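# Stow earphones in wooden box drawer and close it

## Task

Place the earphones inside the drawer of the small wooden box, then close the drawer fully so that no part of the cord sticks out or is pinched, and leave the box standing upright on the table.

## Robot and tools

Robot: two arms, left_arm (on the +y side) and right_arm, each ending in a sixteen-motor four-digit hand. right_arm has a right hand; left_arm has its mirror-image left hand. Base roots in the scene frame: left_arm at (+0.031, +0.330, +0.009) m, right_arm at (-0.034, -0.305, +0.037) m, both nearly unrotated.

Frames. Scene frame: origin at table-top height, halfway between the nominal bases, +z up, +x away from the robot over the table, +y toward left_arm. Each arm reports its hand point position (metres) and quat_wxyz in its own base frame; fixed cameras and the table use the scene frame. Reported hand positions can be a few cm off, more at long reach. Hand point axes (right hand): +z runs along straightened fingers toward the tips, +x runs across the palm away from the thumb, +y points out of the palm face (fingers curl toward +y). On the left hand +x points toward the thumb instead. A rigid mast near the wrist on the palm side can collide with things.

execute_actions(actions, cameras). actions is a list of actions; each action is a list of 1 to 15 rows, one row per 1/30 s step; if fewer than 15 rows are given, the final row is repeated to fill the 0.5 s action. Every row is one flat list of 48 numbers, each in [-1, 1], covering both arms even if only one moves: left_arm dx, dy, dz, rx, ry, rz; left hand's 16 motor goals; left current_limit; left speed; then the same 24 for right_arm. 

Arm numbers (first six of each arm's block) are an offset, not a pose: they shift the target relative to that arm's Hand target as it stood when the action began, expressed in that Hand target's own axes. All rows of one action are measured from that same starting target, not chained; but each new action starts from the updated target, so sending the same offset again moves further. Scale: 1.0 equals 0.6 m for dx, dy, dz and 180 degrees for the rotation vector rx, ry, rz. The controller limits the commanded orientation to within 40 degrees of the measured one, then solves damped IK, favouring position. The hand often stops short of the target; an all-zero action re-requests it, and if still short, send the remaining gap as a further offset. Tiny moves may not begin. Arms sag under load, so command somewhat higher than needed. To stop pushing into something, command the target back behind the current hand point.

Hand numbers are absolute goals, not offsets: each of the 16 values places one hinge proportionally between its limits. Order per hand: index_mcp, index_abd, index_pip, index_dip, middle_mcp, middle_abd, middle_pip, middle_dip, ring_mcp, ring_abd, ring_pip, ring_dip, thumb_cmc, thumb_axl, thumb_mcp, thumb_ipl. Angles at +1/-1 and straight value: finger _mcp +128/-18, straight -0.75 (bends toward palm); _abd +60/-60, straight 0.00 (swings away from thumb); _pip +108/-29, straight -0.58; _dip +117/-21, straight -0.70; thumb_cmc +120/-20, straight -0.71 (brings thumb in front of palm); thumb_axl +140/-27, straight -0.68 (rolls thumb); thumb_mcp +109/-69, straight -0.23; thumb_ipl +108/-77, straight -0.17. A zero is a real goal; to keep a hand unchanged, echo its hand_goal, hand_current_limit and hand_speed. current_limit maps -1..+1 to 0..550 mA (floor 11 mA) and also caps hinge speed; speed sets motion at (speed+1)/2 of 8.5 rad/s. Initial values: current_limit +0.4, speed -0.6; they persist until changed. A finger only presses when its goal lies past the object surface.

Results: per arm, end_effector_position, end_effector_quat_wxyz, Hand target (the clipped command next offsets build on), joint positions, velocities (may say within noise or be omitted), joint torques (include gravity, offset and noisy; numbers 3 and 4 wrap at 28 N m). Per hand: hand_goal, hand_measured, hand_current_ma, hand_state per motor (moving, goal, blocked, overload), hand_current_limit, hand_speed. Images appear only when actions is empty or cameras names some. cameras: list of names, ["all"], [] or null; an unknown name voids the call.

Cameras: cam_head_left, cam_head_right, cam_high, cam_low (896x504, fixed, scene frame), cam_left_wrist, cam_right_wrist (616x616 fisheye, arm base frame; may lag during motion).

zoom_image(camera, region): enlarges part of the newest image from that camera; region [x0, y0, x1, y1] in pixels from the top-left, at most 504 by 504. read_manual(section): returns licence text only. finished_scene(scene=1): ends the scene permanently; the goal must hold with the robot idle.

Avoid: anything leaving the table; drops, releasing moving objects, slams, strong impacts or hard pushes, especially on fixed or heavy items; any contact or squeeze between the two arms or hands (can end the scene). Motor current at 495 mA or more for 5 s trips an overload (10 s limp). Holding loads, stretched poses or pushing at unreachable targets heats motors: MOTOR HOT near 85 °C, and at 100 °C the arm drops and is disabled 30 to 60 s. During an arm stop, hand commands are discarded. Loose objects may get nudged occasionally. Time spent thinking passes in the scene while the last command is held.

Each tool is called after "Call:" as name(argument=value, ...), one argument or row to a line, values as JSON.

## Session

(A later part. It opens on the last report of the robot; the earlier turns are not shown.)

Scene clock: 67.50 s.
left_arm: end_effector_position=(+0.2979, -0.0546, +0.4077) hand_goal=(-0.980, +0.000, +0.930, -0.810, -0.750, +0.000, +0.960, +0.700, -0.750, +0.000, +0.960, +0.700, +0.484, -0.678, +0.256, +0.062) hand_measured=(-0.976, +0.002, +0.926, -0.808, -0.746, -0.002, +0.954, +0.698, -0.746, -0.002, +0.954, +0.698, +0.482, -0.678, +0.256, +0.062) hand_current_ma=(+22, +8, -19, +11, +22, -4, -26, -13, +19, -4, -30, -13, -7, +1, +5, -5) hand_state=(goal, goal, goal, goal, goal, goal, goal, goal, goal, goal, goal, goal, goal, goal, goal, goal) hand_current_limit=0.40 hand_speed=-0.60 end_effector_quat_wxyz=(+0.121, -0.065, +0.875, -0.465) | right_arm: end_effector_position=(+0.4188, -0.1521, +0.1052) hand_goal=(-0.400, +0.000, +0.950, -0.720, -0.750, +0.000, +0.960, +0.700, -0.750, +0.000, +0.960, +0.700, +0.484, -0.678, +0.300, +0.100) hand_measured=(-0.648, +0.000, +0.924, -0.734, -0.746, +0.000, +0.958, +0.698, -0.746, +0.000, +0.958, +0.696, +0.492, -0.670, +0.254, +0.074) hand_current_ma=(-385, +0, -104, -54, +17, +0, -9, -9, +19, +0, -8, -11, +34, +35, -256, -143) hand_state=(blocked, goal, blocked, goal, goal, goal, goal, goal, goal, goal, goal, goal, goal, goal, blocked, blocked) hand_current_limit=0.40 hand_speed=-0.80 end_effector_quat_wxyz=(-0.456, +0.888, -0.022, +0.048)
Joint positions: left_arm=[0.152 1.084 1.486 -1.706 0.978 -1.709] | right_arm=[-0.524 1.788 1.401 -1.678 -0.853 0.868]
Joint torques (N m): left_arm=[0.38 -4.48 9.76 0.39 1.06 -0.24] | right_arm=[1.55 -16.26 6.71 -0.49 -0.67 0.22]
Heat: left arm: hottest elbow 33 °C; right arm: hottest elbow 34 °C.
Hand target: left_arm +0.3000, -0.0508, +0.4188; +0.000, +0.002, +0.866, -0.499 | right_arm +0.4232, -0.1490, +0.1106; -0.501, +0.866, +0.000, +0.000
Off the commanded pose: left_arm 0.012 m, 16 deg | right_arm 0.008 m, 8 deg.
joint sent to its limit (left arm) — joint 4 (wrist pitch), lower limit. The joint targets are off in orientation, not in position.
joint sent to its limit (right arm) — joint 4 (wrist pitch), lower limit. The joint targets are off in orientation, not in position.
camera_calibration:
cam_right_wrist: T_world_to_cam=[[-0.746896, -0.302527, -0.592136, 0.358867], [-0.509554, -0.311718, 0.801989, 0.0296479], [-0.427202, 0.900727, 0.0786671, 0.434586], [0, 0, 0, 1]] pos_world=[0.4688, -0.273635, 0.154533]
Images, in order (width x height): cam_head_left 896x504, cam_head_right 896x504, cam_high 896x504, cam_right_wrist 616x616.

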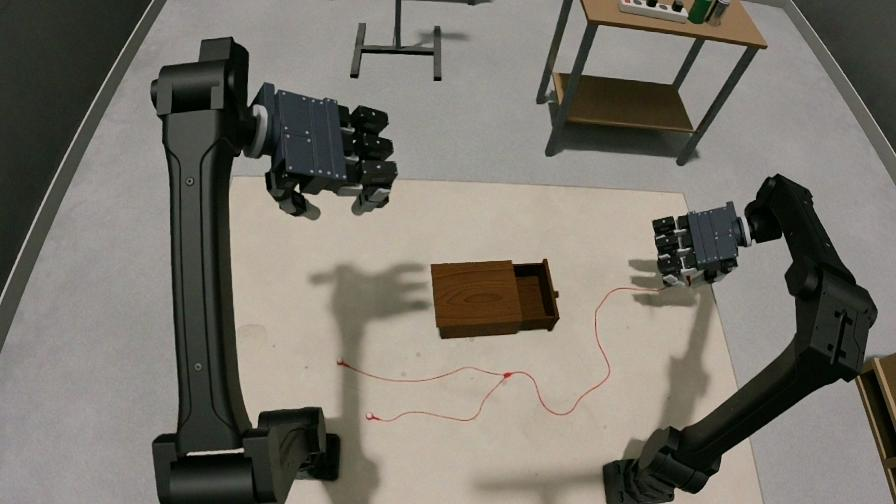

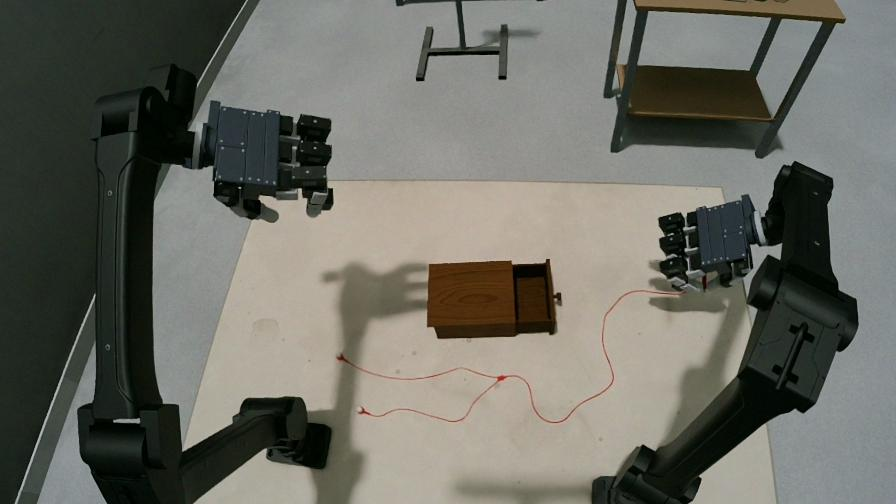

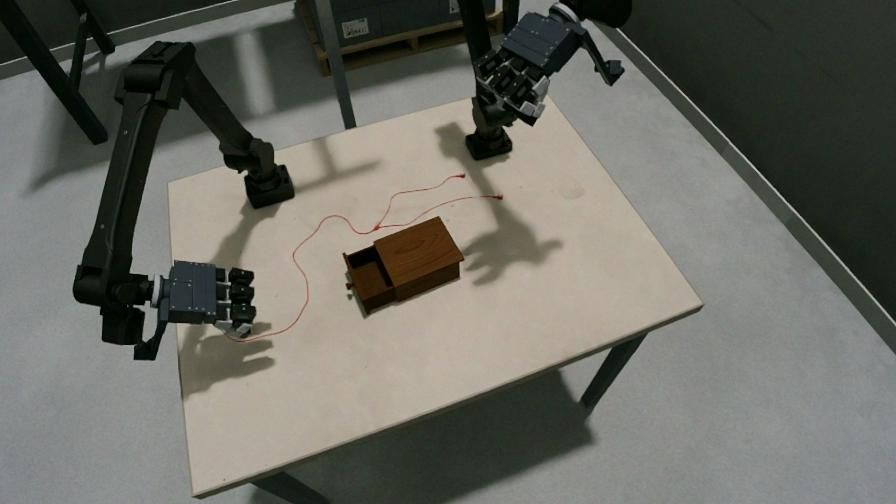

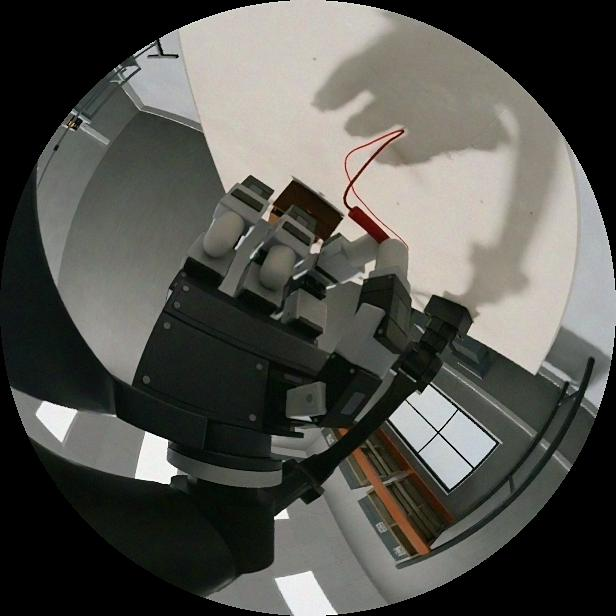

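Call:
execute_actions(
  actions=[
    [[0.0439,0.149,0.0756,0,0,0,-0.95,0,0.93,-0.77,-0.75,0,0.96,0.7,-0.75,0,0.96,0.7,0.484,-0.678,0.257,0.063,0.4,-0.6,0,0,0,0,0,0,-0.4,0,0.95,-0.72,-0.75,0,0.96,0.7,-0.75,0,0.96,0.7,0.484,-0.678,0.3,0.1,0.4,-0.8]],
    [[0.0439,0.149,0.0756,0,0,0,-0.95,0,0.93,-0.77,-0.75,0,0.96,0.7,-0.75,0,0.96,0.7,0.484,-0.678,0.257,0.063,0.4,-0.6,0,0,0,0,0,0,-0.4,0,0.95,-0.72,-0.75,0,0.96,0.7,-0.75,0,0.96,0.7,0.484,-0.678,0.3,0.1,0.4,-0.8]],
    [[0.0439,0.149,0.0756,0,0,0,-0.95,0,0.93,-0.77,-0.75,0,0.96,0.7,-0.75,0,0.96,0.7,0.484,-0.678,0.257,0.063,0.4,-0.6,0,0,0,0,0,0,-0.4,0,0.95,-0.72,-0.75,0,0.96,0.7,-0.75,0,0.96,0.7,0.484,-0.678,0.3,0.1,0.4,-0.8]],
  ],
  cameras=["cam_left_wrist","cam_head_left"],
)

Call:
zoom_image(
  camera="cam_left_wrist",
  region=[140, 100, 340, 300],
)

Scene clock: 71.40 s.
left_arm: end_effector_position=(+0.2143, -0.0375, +0.1190) hand_goal=(-0.950, +0.000, +0.930, -0.770, -0.750, +0.000, +0.960, +0.700, -0.750, +0.000, +0.960, +0.700, +0.484, -0.678, +0.256, +0.062) hand_measured=(-0.944, +0.002, +0.926, -0.772, -0.746, -0.002, +0.956, +0.698, -0.746, -0.002, +0.956, +0.698, +0.484, -0.678, +0.256, +0.062) hand_current_ma=(+31, +8, -16, -13, +23, -4, -19, -12, +22, -4, -22, -12, +0, +2, +3, -5) hand_state=(goal, goal, goal, goal, goal, goal, goal, goal, goal, goal, goal, goal, goal, goal, goal, goal) hand_current_limit=0.40 hand_speed=-0.60 end_effector_quat_wxyz=(-0.009, -0.001, +0.867, -0.498) | right_arm: end_effector_position=(+0.4186, -0.1521, +0.1052) hand_goal=(-0.400, +0.000, +0.950, -0.720, -0.750, +0.000, +0.960, +0.700, -0.750, +0.000, +0.960, +0.700, +0.484, -0.678, +0.300, +0.100) hand_measured=(-0.648, +0.000, +0.924, -0.734, -0.746, +0.000, +0.958, +0.698, -0.746, +0.000, +0.958, +0.696, +0.492, -0.670, +0.254, +0.074) hand_current_ma=(-385, +0, -104, -54, +17, +0, -9, -9, +19, +0, -8, -11, +34, +35, -256, -143) hand_state=(blocked, goal, blocked, goal, goal, goal, goal, goal, goal, goal, goal, goal, goal, goal, blocked, blocked) hand_current_limit=0.40 hand_speed=-0.80 end_effector_quat_wxyz=(-0.456, +0.888, -0.023, +0.048)
Joint positions: left_arm=[0.283 1.171 0.738 -1.606 0.971 -1.039] | right_arm=[-0.524 1.788 1.401 -1.678 -0.853 0.87]
Joint torques (N m): left_arm=[0.44 -3.66 7.31 -0.36 1 0.01] | right_arm=[1.44 -16.09 6.75 -0.73 -0.71 0.2]
Heat: left arm: hottest elbow 33 °C; right arm: hottest elbow 34 °C.
Hand target: left_arm +0.2214, -0.0340, +0.1184; +0.000, +0.001, +0.866, -0.500 | right_arm +0.4232, -0.1490, +0.1106; -0.501, +0.866, +0.000, +0.000
Off the commanded pose: left_arm 0.008 m, 1 deg | right_arm 0.008 m, 8 deg.
joint sent to its limit (right arm) — joint 4 (wrist pitch), lower limit. The joint targets are off in orientation, not in position.
camera_calibration:
cam_left_wrist: T_world_to_cam=[[0.777561, -0.279086, 0.56348, -0.285781], [-0.437399, 0.403734, 0.803543, -0.0354042], [-0.451754, -0.871269, 0.191856, 0.161514], [0, 0, 0, 1]] pos_world=[0.279691, 0.0752581, 0.158494]
Images, in order (width x height): cam_head_left 896x504, cam_left_wrist 616x616.

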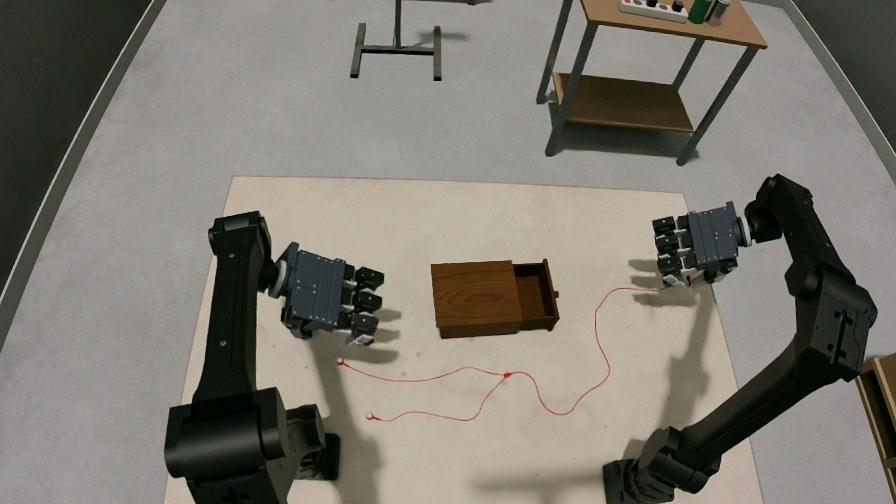

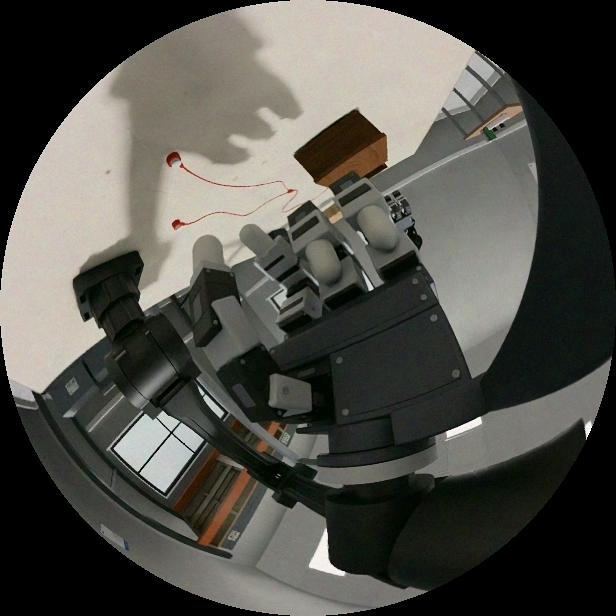

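Scaled by 2.520 from the camera's 616x616 image, which has a finer 880x880 frame.

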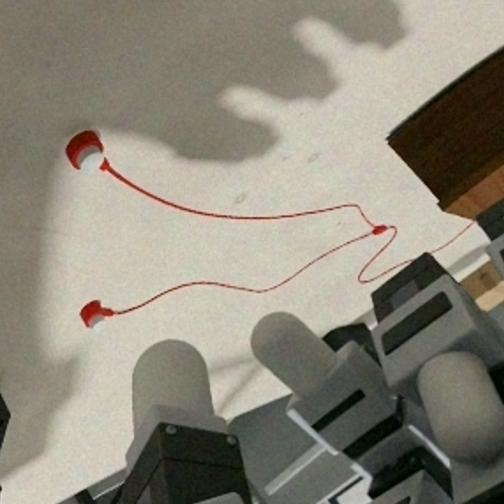

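Call:
execute_actions(
  actions=[
    [[0.004,0.1317,0.0654,0,0,0,-0.95,0,0.93,-0.77,-0.75,0,0.96,0.7,-0.75,0,0.96,0.7,0.484,-0.678,0.257,0.063,0.4,-0.6,0,0,0,0,0,0,-0.4,0,0.95,-0.72,-0.75,0,0.96,0.7,-0.75,0,0.96,0.7,0.484,-0.678,0.3,0.1,0.4,-0.8]],
  ],
  cameras=["cam_left_wrist"],
)

Call:
zoom_image(
  camera="cam_left_wrist",
  region=[150, 120, 310, 280],
)

Scene clock: 73.37 s.
left_arm: end_effector_position=(+0.2131, -0.0303, +0.0320) hand_goal=(-0.950, +0.000, +0.930, -0.770, -0.750, +0.000, +0.960, +0.700, -0.750, +0.000, +0.960, +0.700, +0.484, -0.678, +0.256, +0.062) hand_measured=(-0.944, +0.002, +0.926, -0.772, -0.746, -0.002, +0.956, +0.698, -0.746, -0.002, +0.956, +0.698, +0.484, -0.678, +0.256, +0.062) hand_current_ma=(+31, +8, -16, -13, +23, -4, -19, -12, +22, -4, -22, -12, +0, +2, +2, -5) hand_state=(goal, goal, goal, goal, goal, goal, goal, goal, goal, goal, goal, goal, goal, goal, goal, goal) hand_current_limit=0.40 hand_speed=-0.60 end_effector_quat_wxyz=(-0.006, -0.002, +0.867, -0.499) | right_arm: end_effector_position=(+0.4186, -0.1521, +0.1052) hand_goal=(-0.400, +0.000, +0.950, -0.720, -0.750, +0.000, +0.960, +0.700, -0.750, +0.000, +0.960, +0.700, +0.484, -0.678, +0.300, +0.100) hand_measured=(-0.648, +0.000, +0.924, -0.734, -0.746, +0.000, +0.958, +0.698, -0.746, +0.000, +0.958, +0.696, +0.492, -0.670, +0.254, +0.074) hand_current_ma=(-385, +0, -104, -54, +17, +0, -9, -9, +19, +0, -8, -11, +34, +35, -256, -143) hand_state=(blocked, goal, blocked, goal, goal, goal, goal, goal, goal, goal, goal, goal, goal, goal, blocked, blocked) hand_current_limit=0.40 hand_speed=-0.80 end_effector_quat_wxyz=(-0.456, +0.888, -0.023, +0.048)
Joint positions: left_arm=[0.314 1.347 0.606 -1.332 0.96 -0.996] | right_arm=[-0.524 1.788 1.401 -1.678 -0.853 0.87]
Joint torques (N m): left_arm=[-0.21 -4.6 6.01 -0.62 0.98 -0.04] | right_arm=[1.9 -15.85 6.68 -0.79 -0.66 0.23]
Heat: left arm: hottest elbow 33 °C; right arm: hottest elbow 34 °C.
Hand target: left_arm +0.2192, -0.0284, +0.0304; +0.000, +0.002, +0.866, -0.499 | right_arm +0.4232, -0.1490, +0.1106; -0.501, +0.866, +0.000, +0.000
Off the commanded pose: left_arm 0.006 m, 1 deg | right_arm 0.008 m, 8 deg.
joint sent to its limit (right arm) — joint 4 (wrist pitch), lower limit. The joint targets are off in orientation, not in position.
camera_calibration:
cam_left_wrist: T_world_to_cam=[[0.776812, -0.275064, 0.566483, -0.233613], [-0.441864, 0.402858, 0.801537, 0.0321491], [-0.448687, -0.872952, 0.191404, 0.183248], [0, 0, 0, 1]] pos_world=[0.2779, 0.0827565, 0.0714949]
Images, in order (width x height): cam_left_wrist 616x616.

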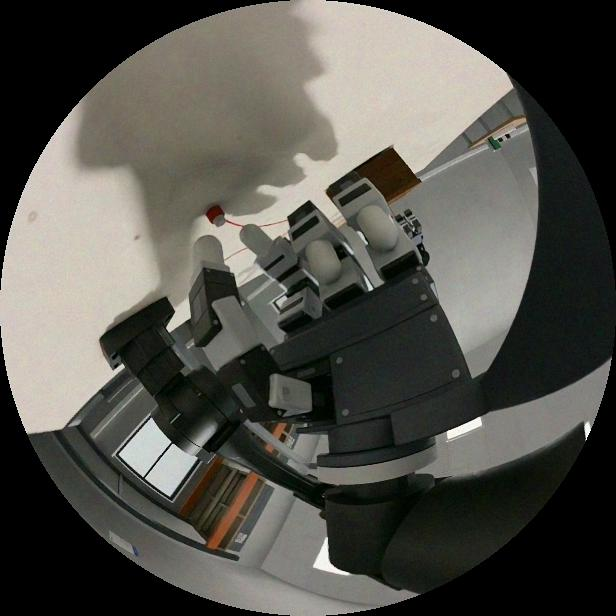

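Scaled by 3.150 from the camera's 616x616 image, which has a finer 880x880 frame.

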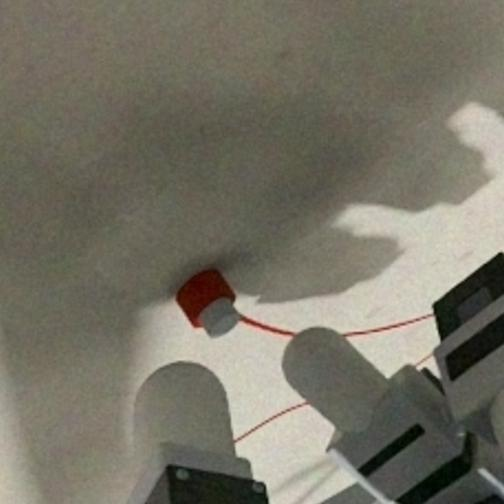

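Call:
execute_actions(
  actions=[
    [[0,0.0217,0.0125,0,0,0,-0.95,0,0.93,-0.77,-0.75,0,0.96,0.7,-0.75,0,0.96,0.7,0.484,-0.678,0.257,0.063,0.4,-0.6,0,0,0,0,0,0,-0.4,0,0.95,-0.72,-0.75,0,0.96,0.7,-0.75,0,0.96,0.7,0.484,-0.678,0.3,0.1,0.4,-0.8]],
  ],
  cameras=["cam_left_wrist"],
)

Call:
zoom_image(
  camera="cam_left_wrist",
  region=[150, 120, 310, 280],
)

Scene clock: 74.90 s.
left_arm: end_effector_position=(+0.2176, -0.0289, +0.0180) hand_goal=(-0.950, +0.000, +0.930, -0.770, -0.750, +0.000, +0.960, +0.700, -0.750, +0.000, +0.960, +0.700, +0.484, -0.678, +0.256, +0.062) hand_measured=(-0.944, +0.002, +0.926, -0.772, -0.746, -0.002, +0.956, +0.698, -0.746, -0.002, +0.956, +0.698, +0.484, -0.678, +0.256, +0.062) hand_current_ma=(+31, +8, -16, -13, +23, -4, -19, -12, +22, -4, -22, -12, +0, +2, +2, -5) hand_state=(goal, goal, goal, goal, goal, goal, goal, goal, goal, goal, goal, goal, goal, goal, goal, goal) hand_current_limit=0.40 hand_speed=-0.60 end_effector_quat_wxyz=(-0.003, +0.000, +0.867, -0.498) | right_arm: end_effector_position=(+0.4186, -0.1521, +0.1052) hand_goal=(-0.400, +0.000, +0.950, -0.720, -0.750, +0.000, +0.960, +0.700, -0.750, +0.000, +0.960, +0.700, +0.484, -0.678, +0.300, +0.100) hand_measured=(-0.648, +0.000, +0.924, -0.734, -0.746, +0.000, +0.958, +0.698, -0.746, +0.000, +0.958, +0.696, +0.492, -0.670, +0.254, +0.074) hand_current_ma=(-385, +0, -104, -54, +17, +0, -9, -9, +19, +0, -8, -11, +34, +35, -256, -143) hand_state=(blocked, goal, blocked, goal, goal, goal, goal, goal, goal, goal, goal, goal, goal, goal, blocked, blocked) hand_current_limit=0.40 hand_speed=-0.80 end_effector_quat_wxyz=(-0.456, +0.888, -0.023, +0.048)
Joint positions: left_arm=[0.314 1.388 0.598 -1.274 0.96 -0.996] | right_arm=[-0.524 1.788 1.401 -1.678 -0.853 0.87]
Joint torques (N m): left_arm=[-0.32 -4.89 5.14 -0.42 0.98 -0.03] | right_arm=[1.44 -16.26 6.78 -0.64 -0.67 0.17]
Heat: left arm: hottest elbow 33 °C; right arm: hottest elbow 34 °C.
Hand target: left_arm +0.2190, -0.0284, +0.0153; +0.000, +0.002, +0.866, -0.499 | right_arm +0.4232, -0.1490, +0.1106; -0.501, +0.866, +0.000, +0.000
Off the commanded pose: left_arm 0.003 m, 0 deg | right_arm 0.008 m, 8 deg.
joint sent to its limit (right arm) — joint 4 (wrist pitch), lower limit. The joint targets are off in orientation, not in position.
camera_calibration:
cam_left_wrist: T_world_to_cam=[[0.772231, -0.276256, 0.572138, -0.227904], [-0.448407, 0.40098, 0.798841, 0.046183], [-0.4501, -0.87344, 0.185774, 0.189523], [0, 0, 0, 1]] pos_world=[0.282007, 0.0840585, 0.0582911]
Images, in order (width x height): cam_left_wrist 616x616.

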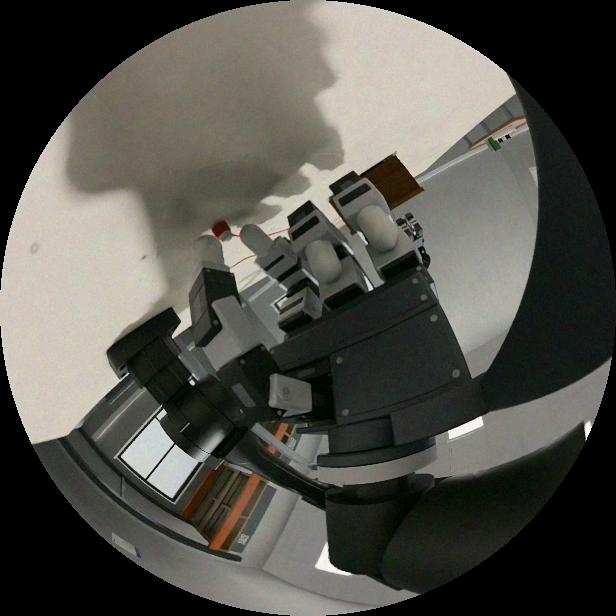

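Scaled by 3.150 from the camera's 616x616 image, which has a finer 880x880 frame.

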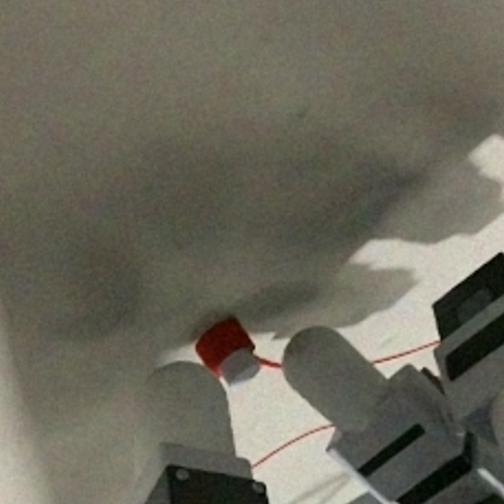

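Call:
execute_actions(
  actions=[
    [[0,0,0,0,0,0,-0.6,0,0.93,-0.77,-0.75,0,0.96,0.7,-0.75,0,0.96,0.7,0.484,-0.678,0.257,0.063,0.4,-0.8,0,0,0,0,0,0,-0.4,0,0.95,-0.72,-0.75,0,0.96,0.7,-0.75,0,0.96,0.7,0.484,-0.678,0.3,0.1,0.4,-0.8]],
    [[0,0,0,0,0,0,-0.4,0,0.93,-0.77,-0.75,0,0.96,0.7,-0.75,0,0.96,0.7,0.484,-0.678,0.3,0.1,0.4,-0.8,0,0,0,0,0,0,-0.4,0,0.95,-0.72,-0.75,0,0.96,0.7,-0.75,0,0.96,0.7,0.484,-0.678,0.3,0.1,0.4,-0.8]],
  ],
  cameras=["cam_left_wrist"],
)

Call:
zoom_image(
  camera="cam_left_wrist",
  region=[150, 120, 310, 280],
)

Scene clock: 77.03 s.
left_arm: end_effector_position=(+0.2177, -0.0289, +0.0180) hand_goal=(-0.400, +0.000, +0.930, -0.770, -0.750, +0.000, +0.960, +0.700, -0.750, +0.000, +0.960, +0.700, +0.484, -0.678, +0.300, +0.100) hand_measured=(-0.582, +0.002, +0.916, -0.776, -0.746, -0.002, +0.956, +0.698, -0.746, -0.002, +0.956, +0.698, +0.484, -0.678, +0.264, +0.074) hand_current_ma=(-385, +8, -63, -24, +23, -4, -19, -12, +22, -4, -22, -12, +1, +2, -225, -164) hand_state=(blocked, goal, goal, goal, goal, goal, goal, goal, goal, goal, goal, goal, goal, goal, blocked, blocked) hand_current_limit=0.40 hand_speed=-0.80 end_effector_quat_wxyz=(-0.002, +0.000, +0.867, -0.498) | right_arm: end_effector_position=(+0.4186, -0.1521, +0.1052) hand_goal=(-0.400, +0.000, +0.950, -0.720, -0.750, +0.000, +0.960, +0.700, -0.750, +0.000, +0.960, +0.700, +0.484, -0.678, +0.300, +0.100) hand_measured=(-0.648, +0.000, +0.924, -0.734, -0.746, +0.000, +0.958, +0.698, -0.746, +0.000, +0.958, +0.696, +0.492, -0.670, +0.254, +0.074) hand_current_ma=(-385, +0, -104, -54, +17, +0, -9, -9, +19, +0, -8, -11, +34, +35, -256, -143) hand_state=(blocked, goal, blocked, goal, goal, goal, goal, goal, goal, goal, goal, goal, goal, goal, blocked, blocked) hand_current_limit=0.40 hand_speed=-0.80 end_effector_quat_wxyz=(-0.456, +0.888, -0.023, +0.048)
Joint positions: left_arm=[0.314 1.388 0.598 -1.274 0.961 -0.996] | right_arm=[-0.524 1.788 1.401 -1.678 -0.853 0.87]
Joint torques (N m): left_arm=[-0.26 -4.78 5.12 -0.42 0.96 -0.04] | right_arm=[1.44 -16.56 6.69 -0.59 -0.68 0.18]
Heat: left arm: hottest elbow 33 °C; right arm: hottest elbow 34 °C.
Hand target: left_arm +0.2191, -0.0284, +0.0153; +0.000, +0.002, +0.866, -0.500 | right_arm +0.4232, -0.1490, +0.1106; -0.501, +0.866, +0.000, +0.000
Off the commanded pose: left_arm 0.003 m, 0 deg | right_arm 0.008 m, 8 deg.
joint sent to its limit (right arm) — joint 4 (wrist pitch), lower limit. The joint targets are off in orientation, not in position.
camera_calibration:
cam_left_wrist: T_world_to_cam=[[0.772055, -0.275954, 0.572521, -0.227903], [-0.448835, 0.401047, 0.798567, 0.0463144], [-0.449975, -0.873505, 0.185772, 0.189493], [0, 0, 0, 1]] pos_world=[0.282008, 0.0840583, 0.0582913]
Images, in order (width x height): cam_left_wrist 616x616.

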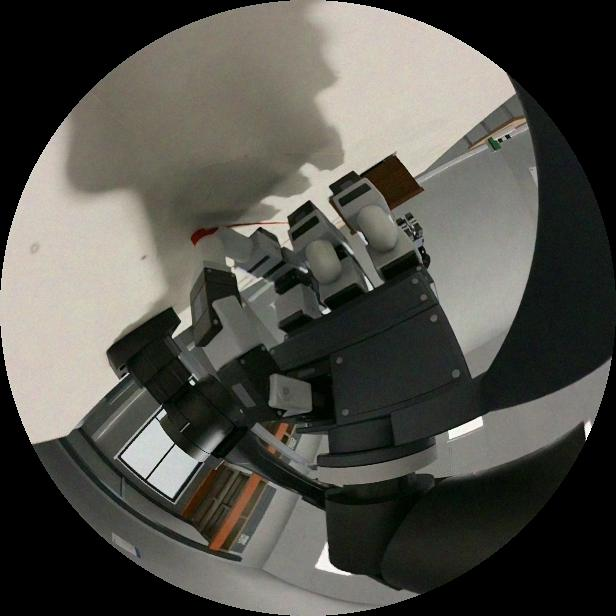

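Scaled by 3.150 from the camera's 616x616 image, which has a finer 880x880 frame.

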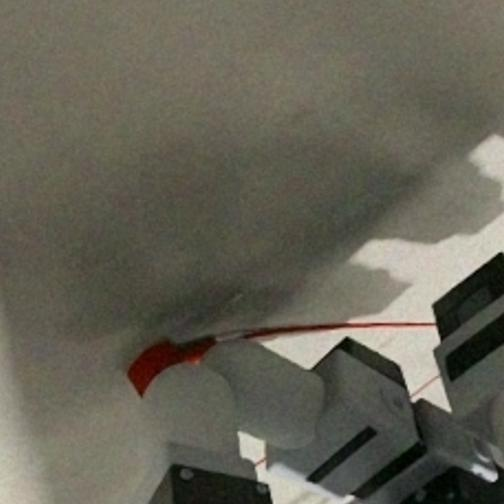

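Call:
execute_actions(
  actions=[
    [[0,-0.0289,-0.0167,0,0,0,-0.4,0,0.93,-0.77,-0.75,0,0.96,0.7,-0.75,0,0.96,0.7,0.484,-0.678,0.3,0.1,0.4,-0.8,0,0,0,0,0,0,-0.4,0,0.95,-0.72,-0.75,0,0.96,0.7,-0.75,0,0.96,0.7,0.484,-0.678,0.3,0.1,0.4,-0.8]],
  ],
  cameras=["cam_left_wrist"],
)

Call:
zoom_image(
  camera="cam_left_wrist",
  region=[150, 120, 310, 280],
)

Scene clock: 78.23 s.
left_arm: end_effector_position=(+0.2082, -0.0320, +0.0277) hand_goal=(-0.400, +0.000, +0.930, -0.770, -0.750, +0.000, +0.960, +0.700, -0.750, +0.000, +0.960, +0.700, +0.484, -0.678, +0.300, +0.100) hand_measured=(-0.582, +0.002, +0.916, -0.776, -0.746, -0.002, +0.956, +0.698, -0.746, -0.002, +0.956, +0.698, +0.484, -0.678, +0.264, +0.074) hand_current_ma=(-385, +8, -64, -25, +23, -4, -19, -12, +22, -4, -22, -12, +2, +2, -226, -164) hand_state=(blocked, goal, goal, goal, goal, goal, goal, goal, goal, goal, goal, goal, goal, goal, blocked, blocked) hand_current_limit=0.40 hand_speed=-0.80 end_effector_quat_wxyz=(-0.015, -0.007, +0.865, -0.502) | right_arm: end_effector_position=(+0.4186, -0.1521, +0.1052) hand_goal=(-0.400, +0.000, +0.950, -0.720, -0.750, +0.000, +0.960, +0.700, -0.750, +0.000, +0.960, +0.700, +0.484, -0.678, +0.300, +0.100) hand_measured=(-0.648, +0.000, +0.924, -0.734, -0.746, +0.000, +0.958, +0.698, -0.746, +0.000, +0.958, +0.696, +0.492, -0.670, +0.254, +0.074) hand_current_ma=(-385, +0, -104, -54, +17, +0, -9, -9, +19, +0, -8, -11, +34, +35, -256, -143) hand_state=(blocked, goal, blocked, goal, goal, goal, goal, goal, goal, goal, goal, goal, goal, goal, blocked, blocked) hand_current_limit=0.40 hand_speed=-0.80 end_effector_quat_wxyz=(-0.456, +0.888, -0.023, +0.048)
Joint positions: left_arm=[0.314 1.362 0.598 -1.33 0.961 -0.996] | right_arm=[-0.524 1.788 1.401 -1.678 -0.853 0.87]
Joint torques (N m): left_arm=[-0.26 -6.83 6.8 -1.06 0.95 -0.05] | right_arm=[2.2 -16.26 6.74 -0.51 -0.69 0.23]
Heat: left arm: hottest elbow 33 °C; right arm: hottest elbow 34 °C.
Hand target: left_arm +0.2190, -0.0284, +0.0353; +0.000, +0.002, +0.866, -0.499 | right_arm +0.4232, -0.1490, +0.1106; -0.501, +0.866, +0.000, +0.000
Off the commanded pose: left_arm 0.014 m, 2 deg | right_arm 0.008 m, 8 deg.
joint sent to its limit (right arm) — joint 4 (wrist pitch), lower limit. The joint targets are off in orientation, not in position.
camera_calibration:
cam_left_wrist: T_world_to_cam=[[0.788585, -0.270608, 0.552182, -0.229782], [-0.42521, 0.40872, 0.807554, 0.0306686], [-0.444219, -0.871619, 0.207245, 0.179052], [0, 0, 0, 1]] pos_world=[0.273782, 0.0813497, 0.0650072]
Images, in order (width x height): cam_left_wrist 616x616.

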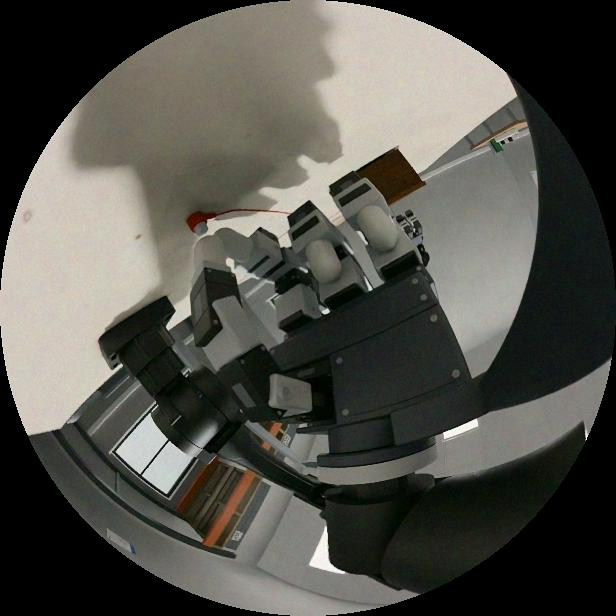

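Scaled by 3.150 from the camera's 616x616 image, which has a finer 880x880 frame.

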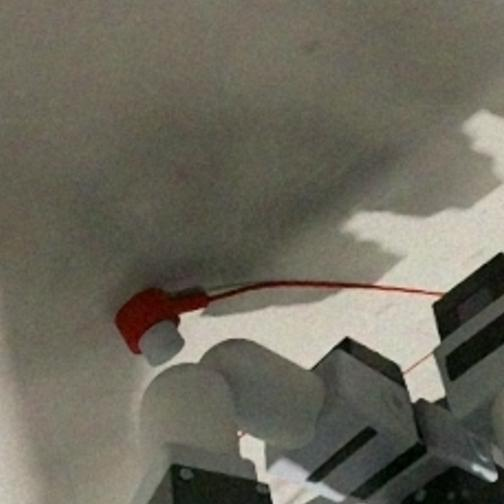

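Call:
execute_actions(
  actions=[
    [[-0.0017,0.0223,-0.0322,0,0,0,-0.95,0,0.93,-0.77,-0.75,0,0.96,0.7,-0.75,0,0.96,0.7,0.484,-0.678,0.257,0.063,0.4,-0.6,0,0,0,0,0,0,-0.4,0,0.95,-0.72,-0.75,0,0.96,0.7,-0.75,0,0.96,0.7,0.484,-0.678,0.3,0.1,0.4,-0.8]],
  ],
  cameras=["cam_left_wrist"],
)

Call:
zoom_image(
  camera="cam_left_wrist",
  region=[150, 120, 310, 280],
)

Scene clock: 80.53 s.
left_arm: end_effector_position=(+0.2067, -0.0130, +0.0290) hand_goal=(-0.950, +0.000, +0.930, -0.770, -0.750, +0.000, +0.960, +0.700, -0.750, +0.000, +0.960, +0.700, +0.484, -0.678, +0.256, +0.062) hand_measured=(-0.934, +0.002, +0.926, -0.774, -0.746, -0.002, +0.956, +0.698, -0.746, -0.002, +0.956, +0.698, +0.484, -0.678, +0.254, +0.062) hand_current_ma=(+85, +8, -20, -14, +23, -4, -19, -12, +22, -4, -22, -12, +2, +2, -16, -3) hand_state=(goal, goal, goal, goal, goal, goal, goal, goal, goal, goal, goal, goal, goal, goal, goal, goal) hand_current_limit=0.40 hand_speed=-0.60 end_effector_quat_wxyz=(-0.010, -0.003, +0.865, -0.502) | right_arm: end_effector_position=(+0.4186, -0.1521, +0.1052) hand_goal=(-0.400, +0.000, +0.950, -0.720, -0.750, +0.000, +0.960, +0.700, -0.750, +0.000, +0.960, +0.700, +0.484, -0.678, +0.300, +0.100) hand_measured=(-0.648, +0.000, +0.924, -0.734, -0.746, +0.000, +0.958, +0.698, -0.746, +0.000, +0.958, +0.696, +0.492, -0.670, +0.254, +0.074) hand_current_ma=(-385, +0, -104, -54, +17, +0, -9, -9, +19, +0, -8, -11, +34, +35, -256, -143) hand_state=(blocked, goal, blocked, goal, goal, goal, goal, goal, goal, goal, goal, goal, goal, goal, blocked, blocked) hand_current_limit=0.40 hand_speed=-0.80 end_effector_quat_wxyz=(-0.456, +0.888, -0.023, +0.048)
Joint positions: left_arm=[0.39 1.389 0.618 -1.405 0.923 -0.88] | right_arm=[-0.524 1.788 1.401 -1.678 -0.853 0.87]
Joint torques (N m): left_arm=[0.38 -4.6 7.57 -1.28 0.7 -0.02] | right_arm=[1.67 -15.91 6.74 -0.66 -0.69 0.19]
Heat: left arm: hottest elbow 33 °C; right arm: hottest elbow 34 °C.
Hand target: left_arm +0.2201, -0.0049, +0.0335; +0.000, +0.001, +0.866, -0.499 | right_arm +0.4232, -0.1490, +0.1106; -0.501, +0.866, +0.000, +0.000
Off the commanded pose: left_arm 0.016 m, 1 deg | right_arm 0.008 m, 8 deg.
joint sent to its limit (right arm) — joint 4 (wrist pitch), lower limit. The joint targets are off in orientation, not in position.
camera_calibration:
cam_left_wrist: T_world_to_cam=[[0.781006, -0.272391, 0.561991, -0.222887], [-0.434501, 0.409383, 0.802256, 0.0232234], [-0.448596, -0.870752, 0.201376, 0.195773], [0, 0, 0, 1]] pos_world=[0.27199, 0.10025, 0.0672054]
Images, in order (width x height): cam_left_wrist 616x616.

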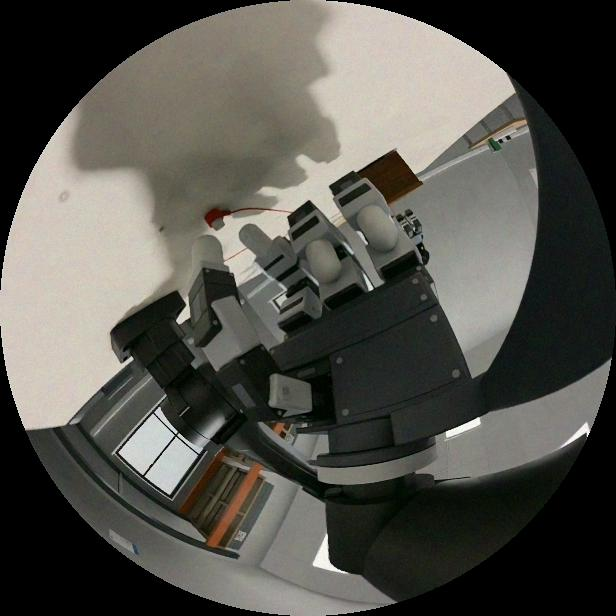

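Scaled by 3.150 from the camera's 616x616 image, which has a finer 880x880 frame.

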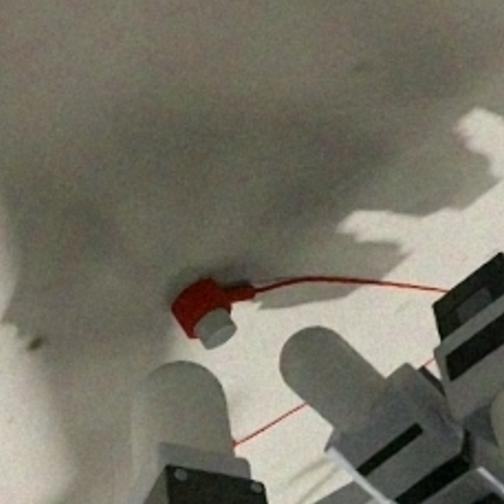

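Call:
execute_actions(
  actions=[
    [[-0.0067,0.037,0.006,0,0,0,-0.95,0,0.93,-0.77,-0.75,0,0.96,0.7,-0.75,0,0.96,0.7,0.484,-0.678,0.257,0.063,0.4,-0.6,0,0,0,0,0,0,-0.4,0,0.95,-0.72,-0.75,0,0.96,0.7,-0.75,0,0.96,0.7,0.484,-0.678,0.3,0.1,0.4,-0.8]],
  ],
  cameras=["cam_left_wrist"],
)

Call:
zoom_image(
  camera="cam_left_wrist",
  region=[150, 120, 310, 280],
)

Scene clock: 81.73 s.
left_arm: end_effector_position=(+0.2061, -0.0069, +0.0116) hand_goal=(-0.950, +0.000, +0.930, -0.770, -0.750, +0.000, +0.960, +0.700, -0.750, +0.000, +0.960, +0.700, +0.484, -0.678, +0.256, +0.062) hand_measured=(-0.942, +0.002, +0.932, -0.770, -0.746, -0.002, +0.956, +0.698, -0.746, -0.002, +0.956, +0.698, +0.484, -0.678, +0.254, +0.062) hand_current_ma=(+42, +8, +8, +0, +23, -4, -19, -12, +22, -4, -22, -12, +2, +2, -16, -3) hand_state=(goal, goal, goal, goal, goal, goal, goal, goal, goal, goal, goal, goal, goal, goal, goal, goal) hand_current_limit=0.40 hand_speed=-0.60 end_effector_quat_wxyz=(-0.020, -0.011, +0.863, -0.506) | right_arm: end_effector_position=(+0.4186, -0.1521, +0.1052) hand_goal=(-0.400, +0.000, +0.950, -0.720, -0.750, +0.000, +0.960, +0.700, -0.750, +0.000, +0.960, +0.700, +0.484, -0.678, +0.300, +0.100) hand_measured=(-0.648, +0.000, +0.924, -0.734, -0.746, +0.000, +0.958, +0.698, -0.746, +0.000, +0.958, +0.696, +0.492, -0.670, +0.254, +0.074) hand_current_ma=(-385, +0, -104, -54, +17, +0, -9, -9, +19, +0, -8, -11, +34, +35, -256, -143) hand_state=(blocked, goal, blocked, goal, goal, goal, goal, goal, goal, goal, goal, goal, goal, goal, blocked, blocked) hand_current_limit=0.40 hand_speed=-0.80 end_effector_quat_wxyz=(-0.456, +0.888, -0.023, +0.048)
Joint positions: left_arm=[0.413 1.466 0.619 -1.376 0.91 -0.855] | right_arm=[-0.524 1.788 1.401 -1.678 -0.853 0.87]
Joint torques (N m): left_arm=[0.38 -5.42 7.01 -0.53 0.69 0.02] | right_arm=[1.38 -16.21 6.67 -0.62 -0.71 0.21]
Heat: left arm: hottest elbow 33 °C; right arm: hottest elbow 34 °C.
Hand target: left_arm +0.2243, +0.0031, +0.0124; +0.000, +0.002, +0.866, -0.499 | right_arm +0.4232, -0.1490, +0.1106; -0.501, +0.866, +0.000, +0.000
Off the commanded pose: left_arm 0.021 m, 3 deg | right_arm 0.008 m, 8 deg.
joint sent to its limit (right arm) — joint 4 (wrist pitch), lower limit. The joint targets are off in orientation, not in position.
camera_calibration:
cam_left_wrist: T_world_to_cam=[[0.795526, -0.265262, 0.54477, -0.213744], [-0.415436, 0.415704, 0.809076, 0.0303668], [-0.44108, -0.869958, 0.220504, 0.202497], [0, 0, 0, 1]] pos_world=[0.271971, 0.106842, 0.0472209]
Images, in order (width x height): cam_left_wrist 616x616.

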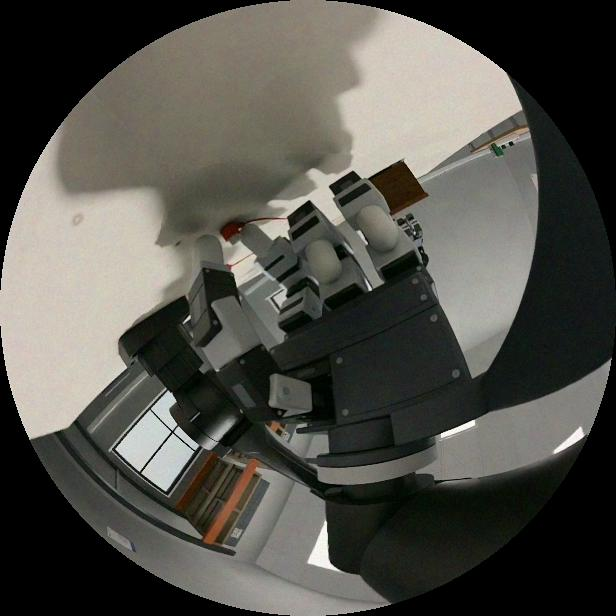

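Scaled by 3.150 from the camera's 616x616 image, which has a finer 880x880 frame.

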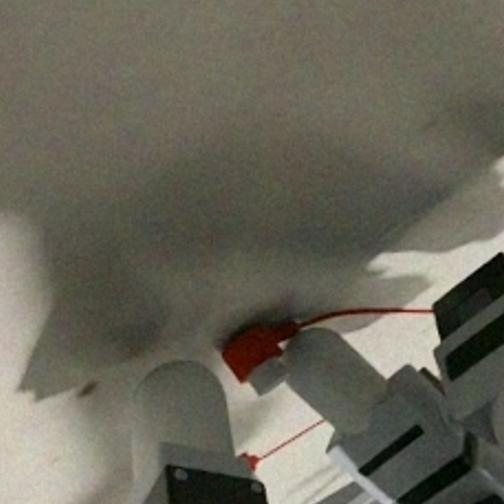

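Call:
execute_actions(
  actions=[
    [[0,0,0,0,0,0,-0.93,0,0.95,-0.68,-0.75,0,0.96,0.7,-0.75,0,0.96,0.7,0.484,-0.678,0.257,0.063,0.4,-0.7,0,0,0,0,0,0,-0.4,0,0.95,-0.72,-0.75,0,0.96,0.7,-0.75,0,0.96,0.7,0.484,-0.678,0.3,0.1,0.4,-0.8]],
    [[0,0,0,0,0,0,-0.7,0,0.95,-0.68,-0.75,0,0.96,0.7,-0.75,0,0.96,0.7,0.484,-0.678,0.257,0.063,0.4,-0.8,0,0,0,0,0,0,-0.4,0,0.95,-0.72,-0.75,0,0.96,0.7,-0.75,0,0.96,0.7,0.484,-0.678,0.3,0.1,0.4,-0.8]],
  ],
  cameras=["cam_left_wrist"],
)

Call:
zoom_image(
  camera="cam_left_wrist",
  region=[150, 120, 310, 280],
)

Scene clock: 83.60 s.
left_arm: end_effector_position=(+0.2076, -0.0064, +0.0109) hand_goal=(-0.700, +0.000, +0.950, -0.680, -0.750, +0.000, +0.960, +0.700, -0.750, +0.000, +0.960, +0.700, +0.484, -0.678, +0.256, +0.062) hand_measured=(-0.704, +0.002, +0.946, -0.682, -0.746, -0.002, +0.956, +0.698, -0.746, -0.002, +0.956, +0.698, +0.484, -0.678, +0.252, +0.062) hand_current_ma=(-23, +8, -15, -11, +23, -4, -19, -12, +22, -4, -22, -12, +2, +2, -22, -4) hand_state=(goal, goal, goal, goal, goal, goal, goal, goal, goal, goal, goal, goal, goal, goal, goal, goal) hand_current_limit=0.40 hand_speed=-0.80 end_effector_quat_wxyz=(-0.017, -0.007, +0.863, -0.505) | right_arm: end_effector_position=(+0.4186, -0.1521, +0.1052) hand_goal=(-0.400, +0.000, +0.950, -0.720, -0.750, +0.000, +0.960, +0.700, -0.750, +0.000, +0.960, +0.700, +0.484, -0.678, +0.300, +0.100) hand_measured=(-0.648, +0.000, +0.924, -0.734, -0.746, +0.000, +0.958, +0.698, -0.746, +0.000, +0.958, +0.696, +0.492, -0.670, +0.254, +0.074) hand_current_ma=(-385, +0, -104, -54, +17, +0, -9, -9, +19, +0, -8, -11, +34, +35, -256, -143) hand_state=(blocked, goal, blocked, goal, goal, goal, goal, goal, goal, goal, goal, goal, goal, goal, blocked, blocked) hand_current_limit=0.40 hand_speed=-0.80 end_effector_quat_wxyz=(-0.456, +0.888, -0.023, +0.048)
Joint positions: left_arm=[0.413 1.466 0.619 -1.371 0.91 -0.849] | right_arm=[-0.524 1.788 1.401 -1.678 -0.853 0.87]
Joint torques (N m): left_arm=[0.26 -5.36 7.01 -0.66 0.69 -0.02] | right_arm=[1.73 -16.21 6.76 -0.7 -0.73 0.21]
Heat: left arm: hottest elbow 33 °C; right arm: hottest elbow 34 °C.
Hand target: left_arm +0.2243, +0.0031, +0.0124; +0.000, +0.002, +0.866, -0.499 | right_arm +0.4232, -0.1490, +0.1106; -0.501, +0.866, +0.000, +0.000
Off the commanded pose: left_arm 0.019 m, 2 deg | right_arm 0.008 m, 8 deg.
joint sent to its limit (right arm) — joint 4 (wrist pitch), lower limit. The joint targets are off in orientation, not in position.
camera_calibration:
cam_left_wrist: T_world_to_cam=[[0.789616, -0.268432, 0.55177, -0.21321], [-0.421951, 0.415327, 0.805891, 0.0327191], [-0.445492, -0.869165, 0.214684, 0.204754], [0, 0, 0, 1]] pos_world=[0.273376, 0.107144, 0.0473171]
Images, in order (width x height): cam_left_wrist 616x616.

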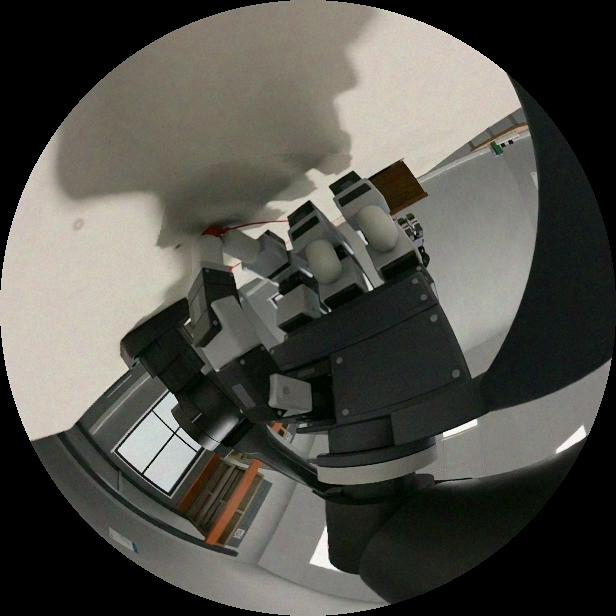

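Scaled by 3.150 from the camera's 616x616 image, which has a finer 880x880 frame.

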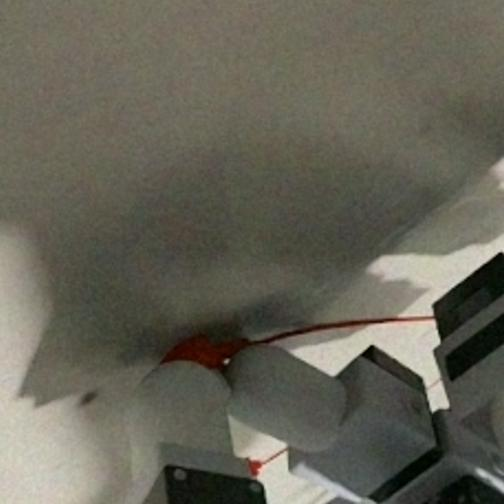

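Call:
execute_actions(
  actions=[
    [[0,0,0,0,0,0,-0.4,0,0.95,-0.74,-0.75,0,0.96,0.7,-0.75,0,0.96,0.7,0.484,-0.678,0.3,0.1,0.4,-0.8,0,0,0,0,0,0,-0.4,0,0.95,-0.72,-0.75,0,0.96,0.7,-0.75,0,0.96,0.7,0.484,-0.678,0.3,0.1,0.4,-0.8]],
    [[0,-0.0433,-0.025,0,0,0,-0.4,0,0.95,-0.74,-0.75,0,0.96,0.7,-0.75,0,0.96,0.7,0.484,-0.678,0.3,0.1,0.4,-0.8,0,0,0,0,0,0,-0.4,0,0.95,-0.72,-0.75,0,0.96,0.7,-0.75,0,0.96,0.7,0.484,-0.678,0.3,0.1,0.4,-0.8]],
  ],
  cameras=["cam_left_wrist"],
)

Call:
zoom_image(
  camera="cam_left_wrist",
  region=[150, 120, 310, 280],
)

Scene clock: 85.30 s.
left_arm: end_effector_position=(+0.2098, -0.0054, +0.0338) hand_goal=(-0.400, +0.000, +0.950, -0.740, -0.750, +0.000, +0.960, +0.700, -0.750, +0.000, +0.960, +0.700, +0.484, -0.678, +0.300, +0.100) hand_measured=(-0.660, +0.002, +0.932, -0.750, -0.746, -0.002, +0.956, +0.698, -0.746, -0.002, +0.956, +0.698, +0.488, -0.676, +0.254, +0.068) hand_current_ma=(-385, +8, -89, -43, +23, -4, -19, -12, +22, -4, -22, -12, +19, +7, -292, -206) hand_state=(blocked, goal, goal, goal, goal, goal, goal, goal, goal, goal, goal, goal, goal, goal, blocked, blocked) hand_current_limit=0.40 hand_speed=-0.80 end_effector_quat_wxyz=(-0.019, -0.008, +0.863, -0.505) | right_arm: end_effector_position=(+0.4186, -0.1521, +0.1052) hand_goal=(-0.400, +0.000, +0.950, -0.720, -0.750, +0.000, +0.960, +0.700, -0.750, +0.000, +0.960, +0.700, +0.484, -0.678, +0.300, +0.100) hand_measured=(-0.648, +0.000, +0.924, -0.734, -0.746, +0.000, +0.958, +0.698, -0.746, +0.000, +0.958, +0.696, +0.492, -0.670, +0.254, +0.074) hand_current_ma=(-385, +0, -104, -54, +17, +0, -9, -9, +19, +0, -8, -11, +34, +35, -256, -143) hand_state=(blocked, goal, blocked, goal, goal, goal, goal, goal, goal, goal, goal, goal, goal, goal, blocked, blocked) hand_current_limit=0.40 hand_speed=-0.80 end_effector_quat_wxyz=(-0.456, +0.888, -0.023, +0.048)
Joint positions: left_arm=[0.413 1.416 0.651 -1.456 0.91 -0.849] | right_arm=[-0.524 1.788 1.401 -1.678 -0.853 0.87]
Joint torques (N m): left_arm=[0.32 -7.06 7.39 -1.35 0.7 -0.04] | right_arm=[1.85 -16.15 6.78 -0.58 -0.7 0.17]
Heat: left arm: hottest elbow 33 °C; right arm: hottest elbow 34 °C.
Hand target: left_arm +0.2242, +0.0030, +0.0425; +0.000, +0.002, +0.866, -0.499 | right_arm +0.4232, -0.1490, +0.1106; -0.501, +0.866, +0.000, +0.000
Off the commanded pose: left_arm 0.019 m, 2 deg | right_arm 0.008 m, 8 deg.
joint sent to its limit (right arm) — joint 4 (wrist pitch), lower limit. The joint targets are off in orientation, not in position.
camera_calibration:
cam_left_wrist: T_world_to_cam=[[0.791493, -0.26763, 0.549466, -0.227718], [-0.419161, 0.416583, 0.806698, 0.0143421], [-0.444795, -0.868811, 0.217543, 0.201495], [0, 0, 0, 1]] pos_world=[0.275873, 0.108142, 0.0697196]
Images, in order (width x height): cam_left_wrist 616x616.

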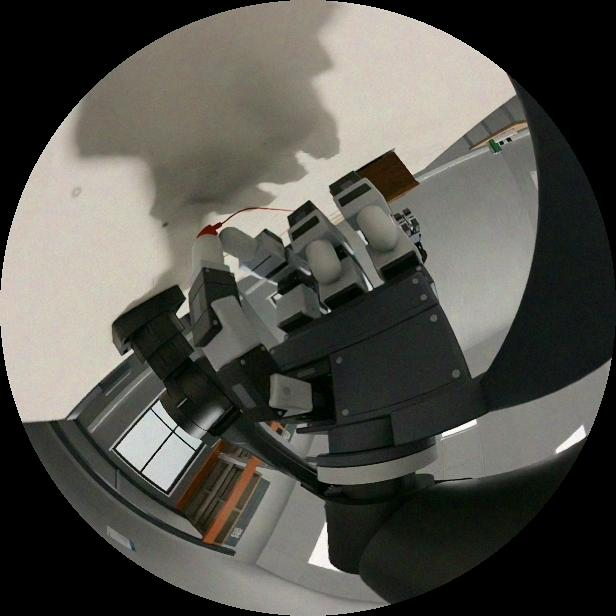

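Scaled by 3.150 from the camera's 616x616 image, which has a finer 880x880 frame.

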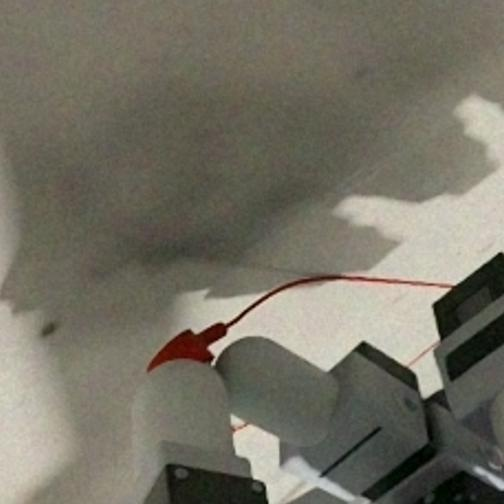

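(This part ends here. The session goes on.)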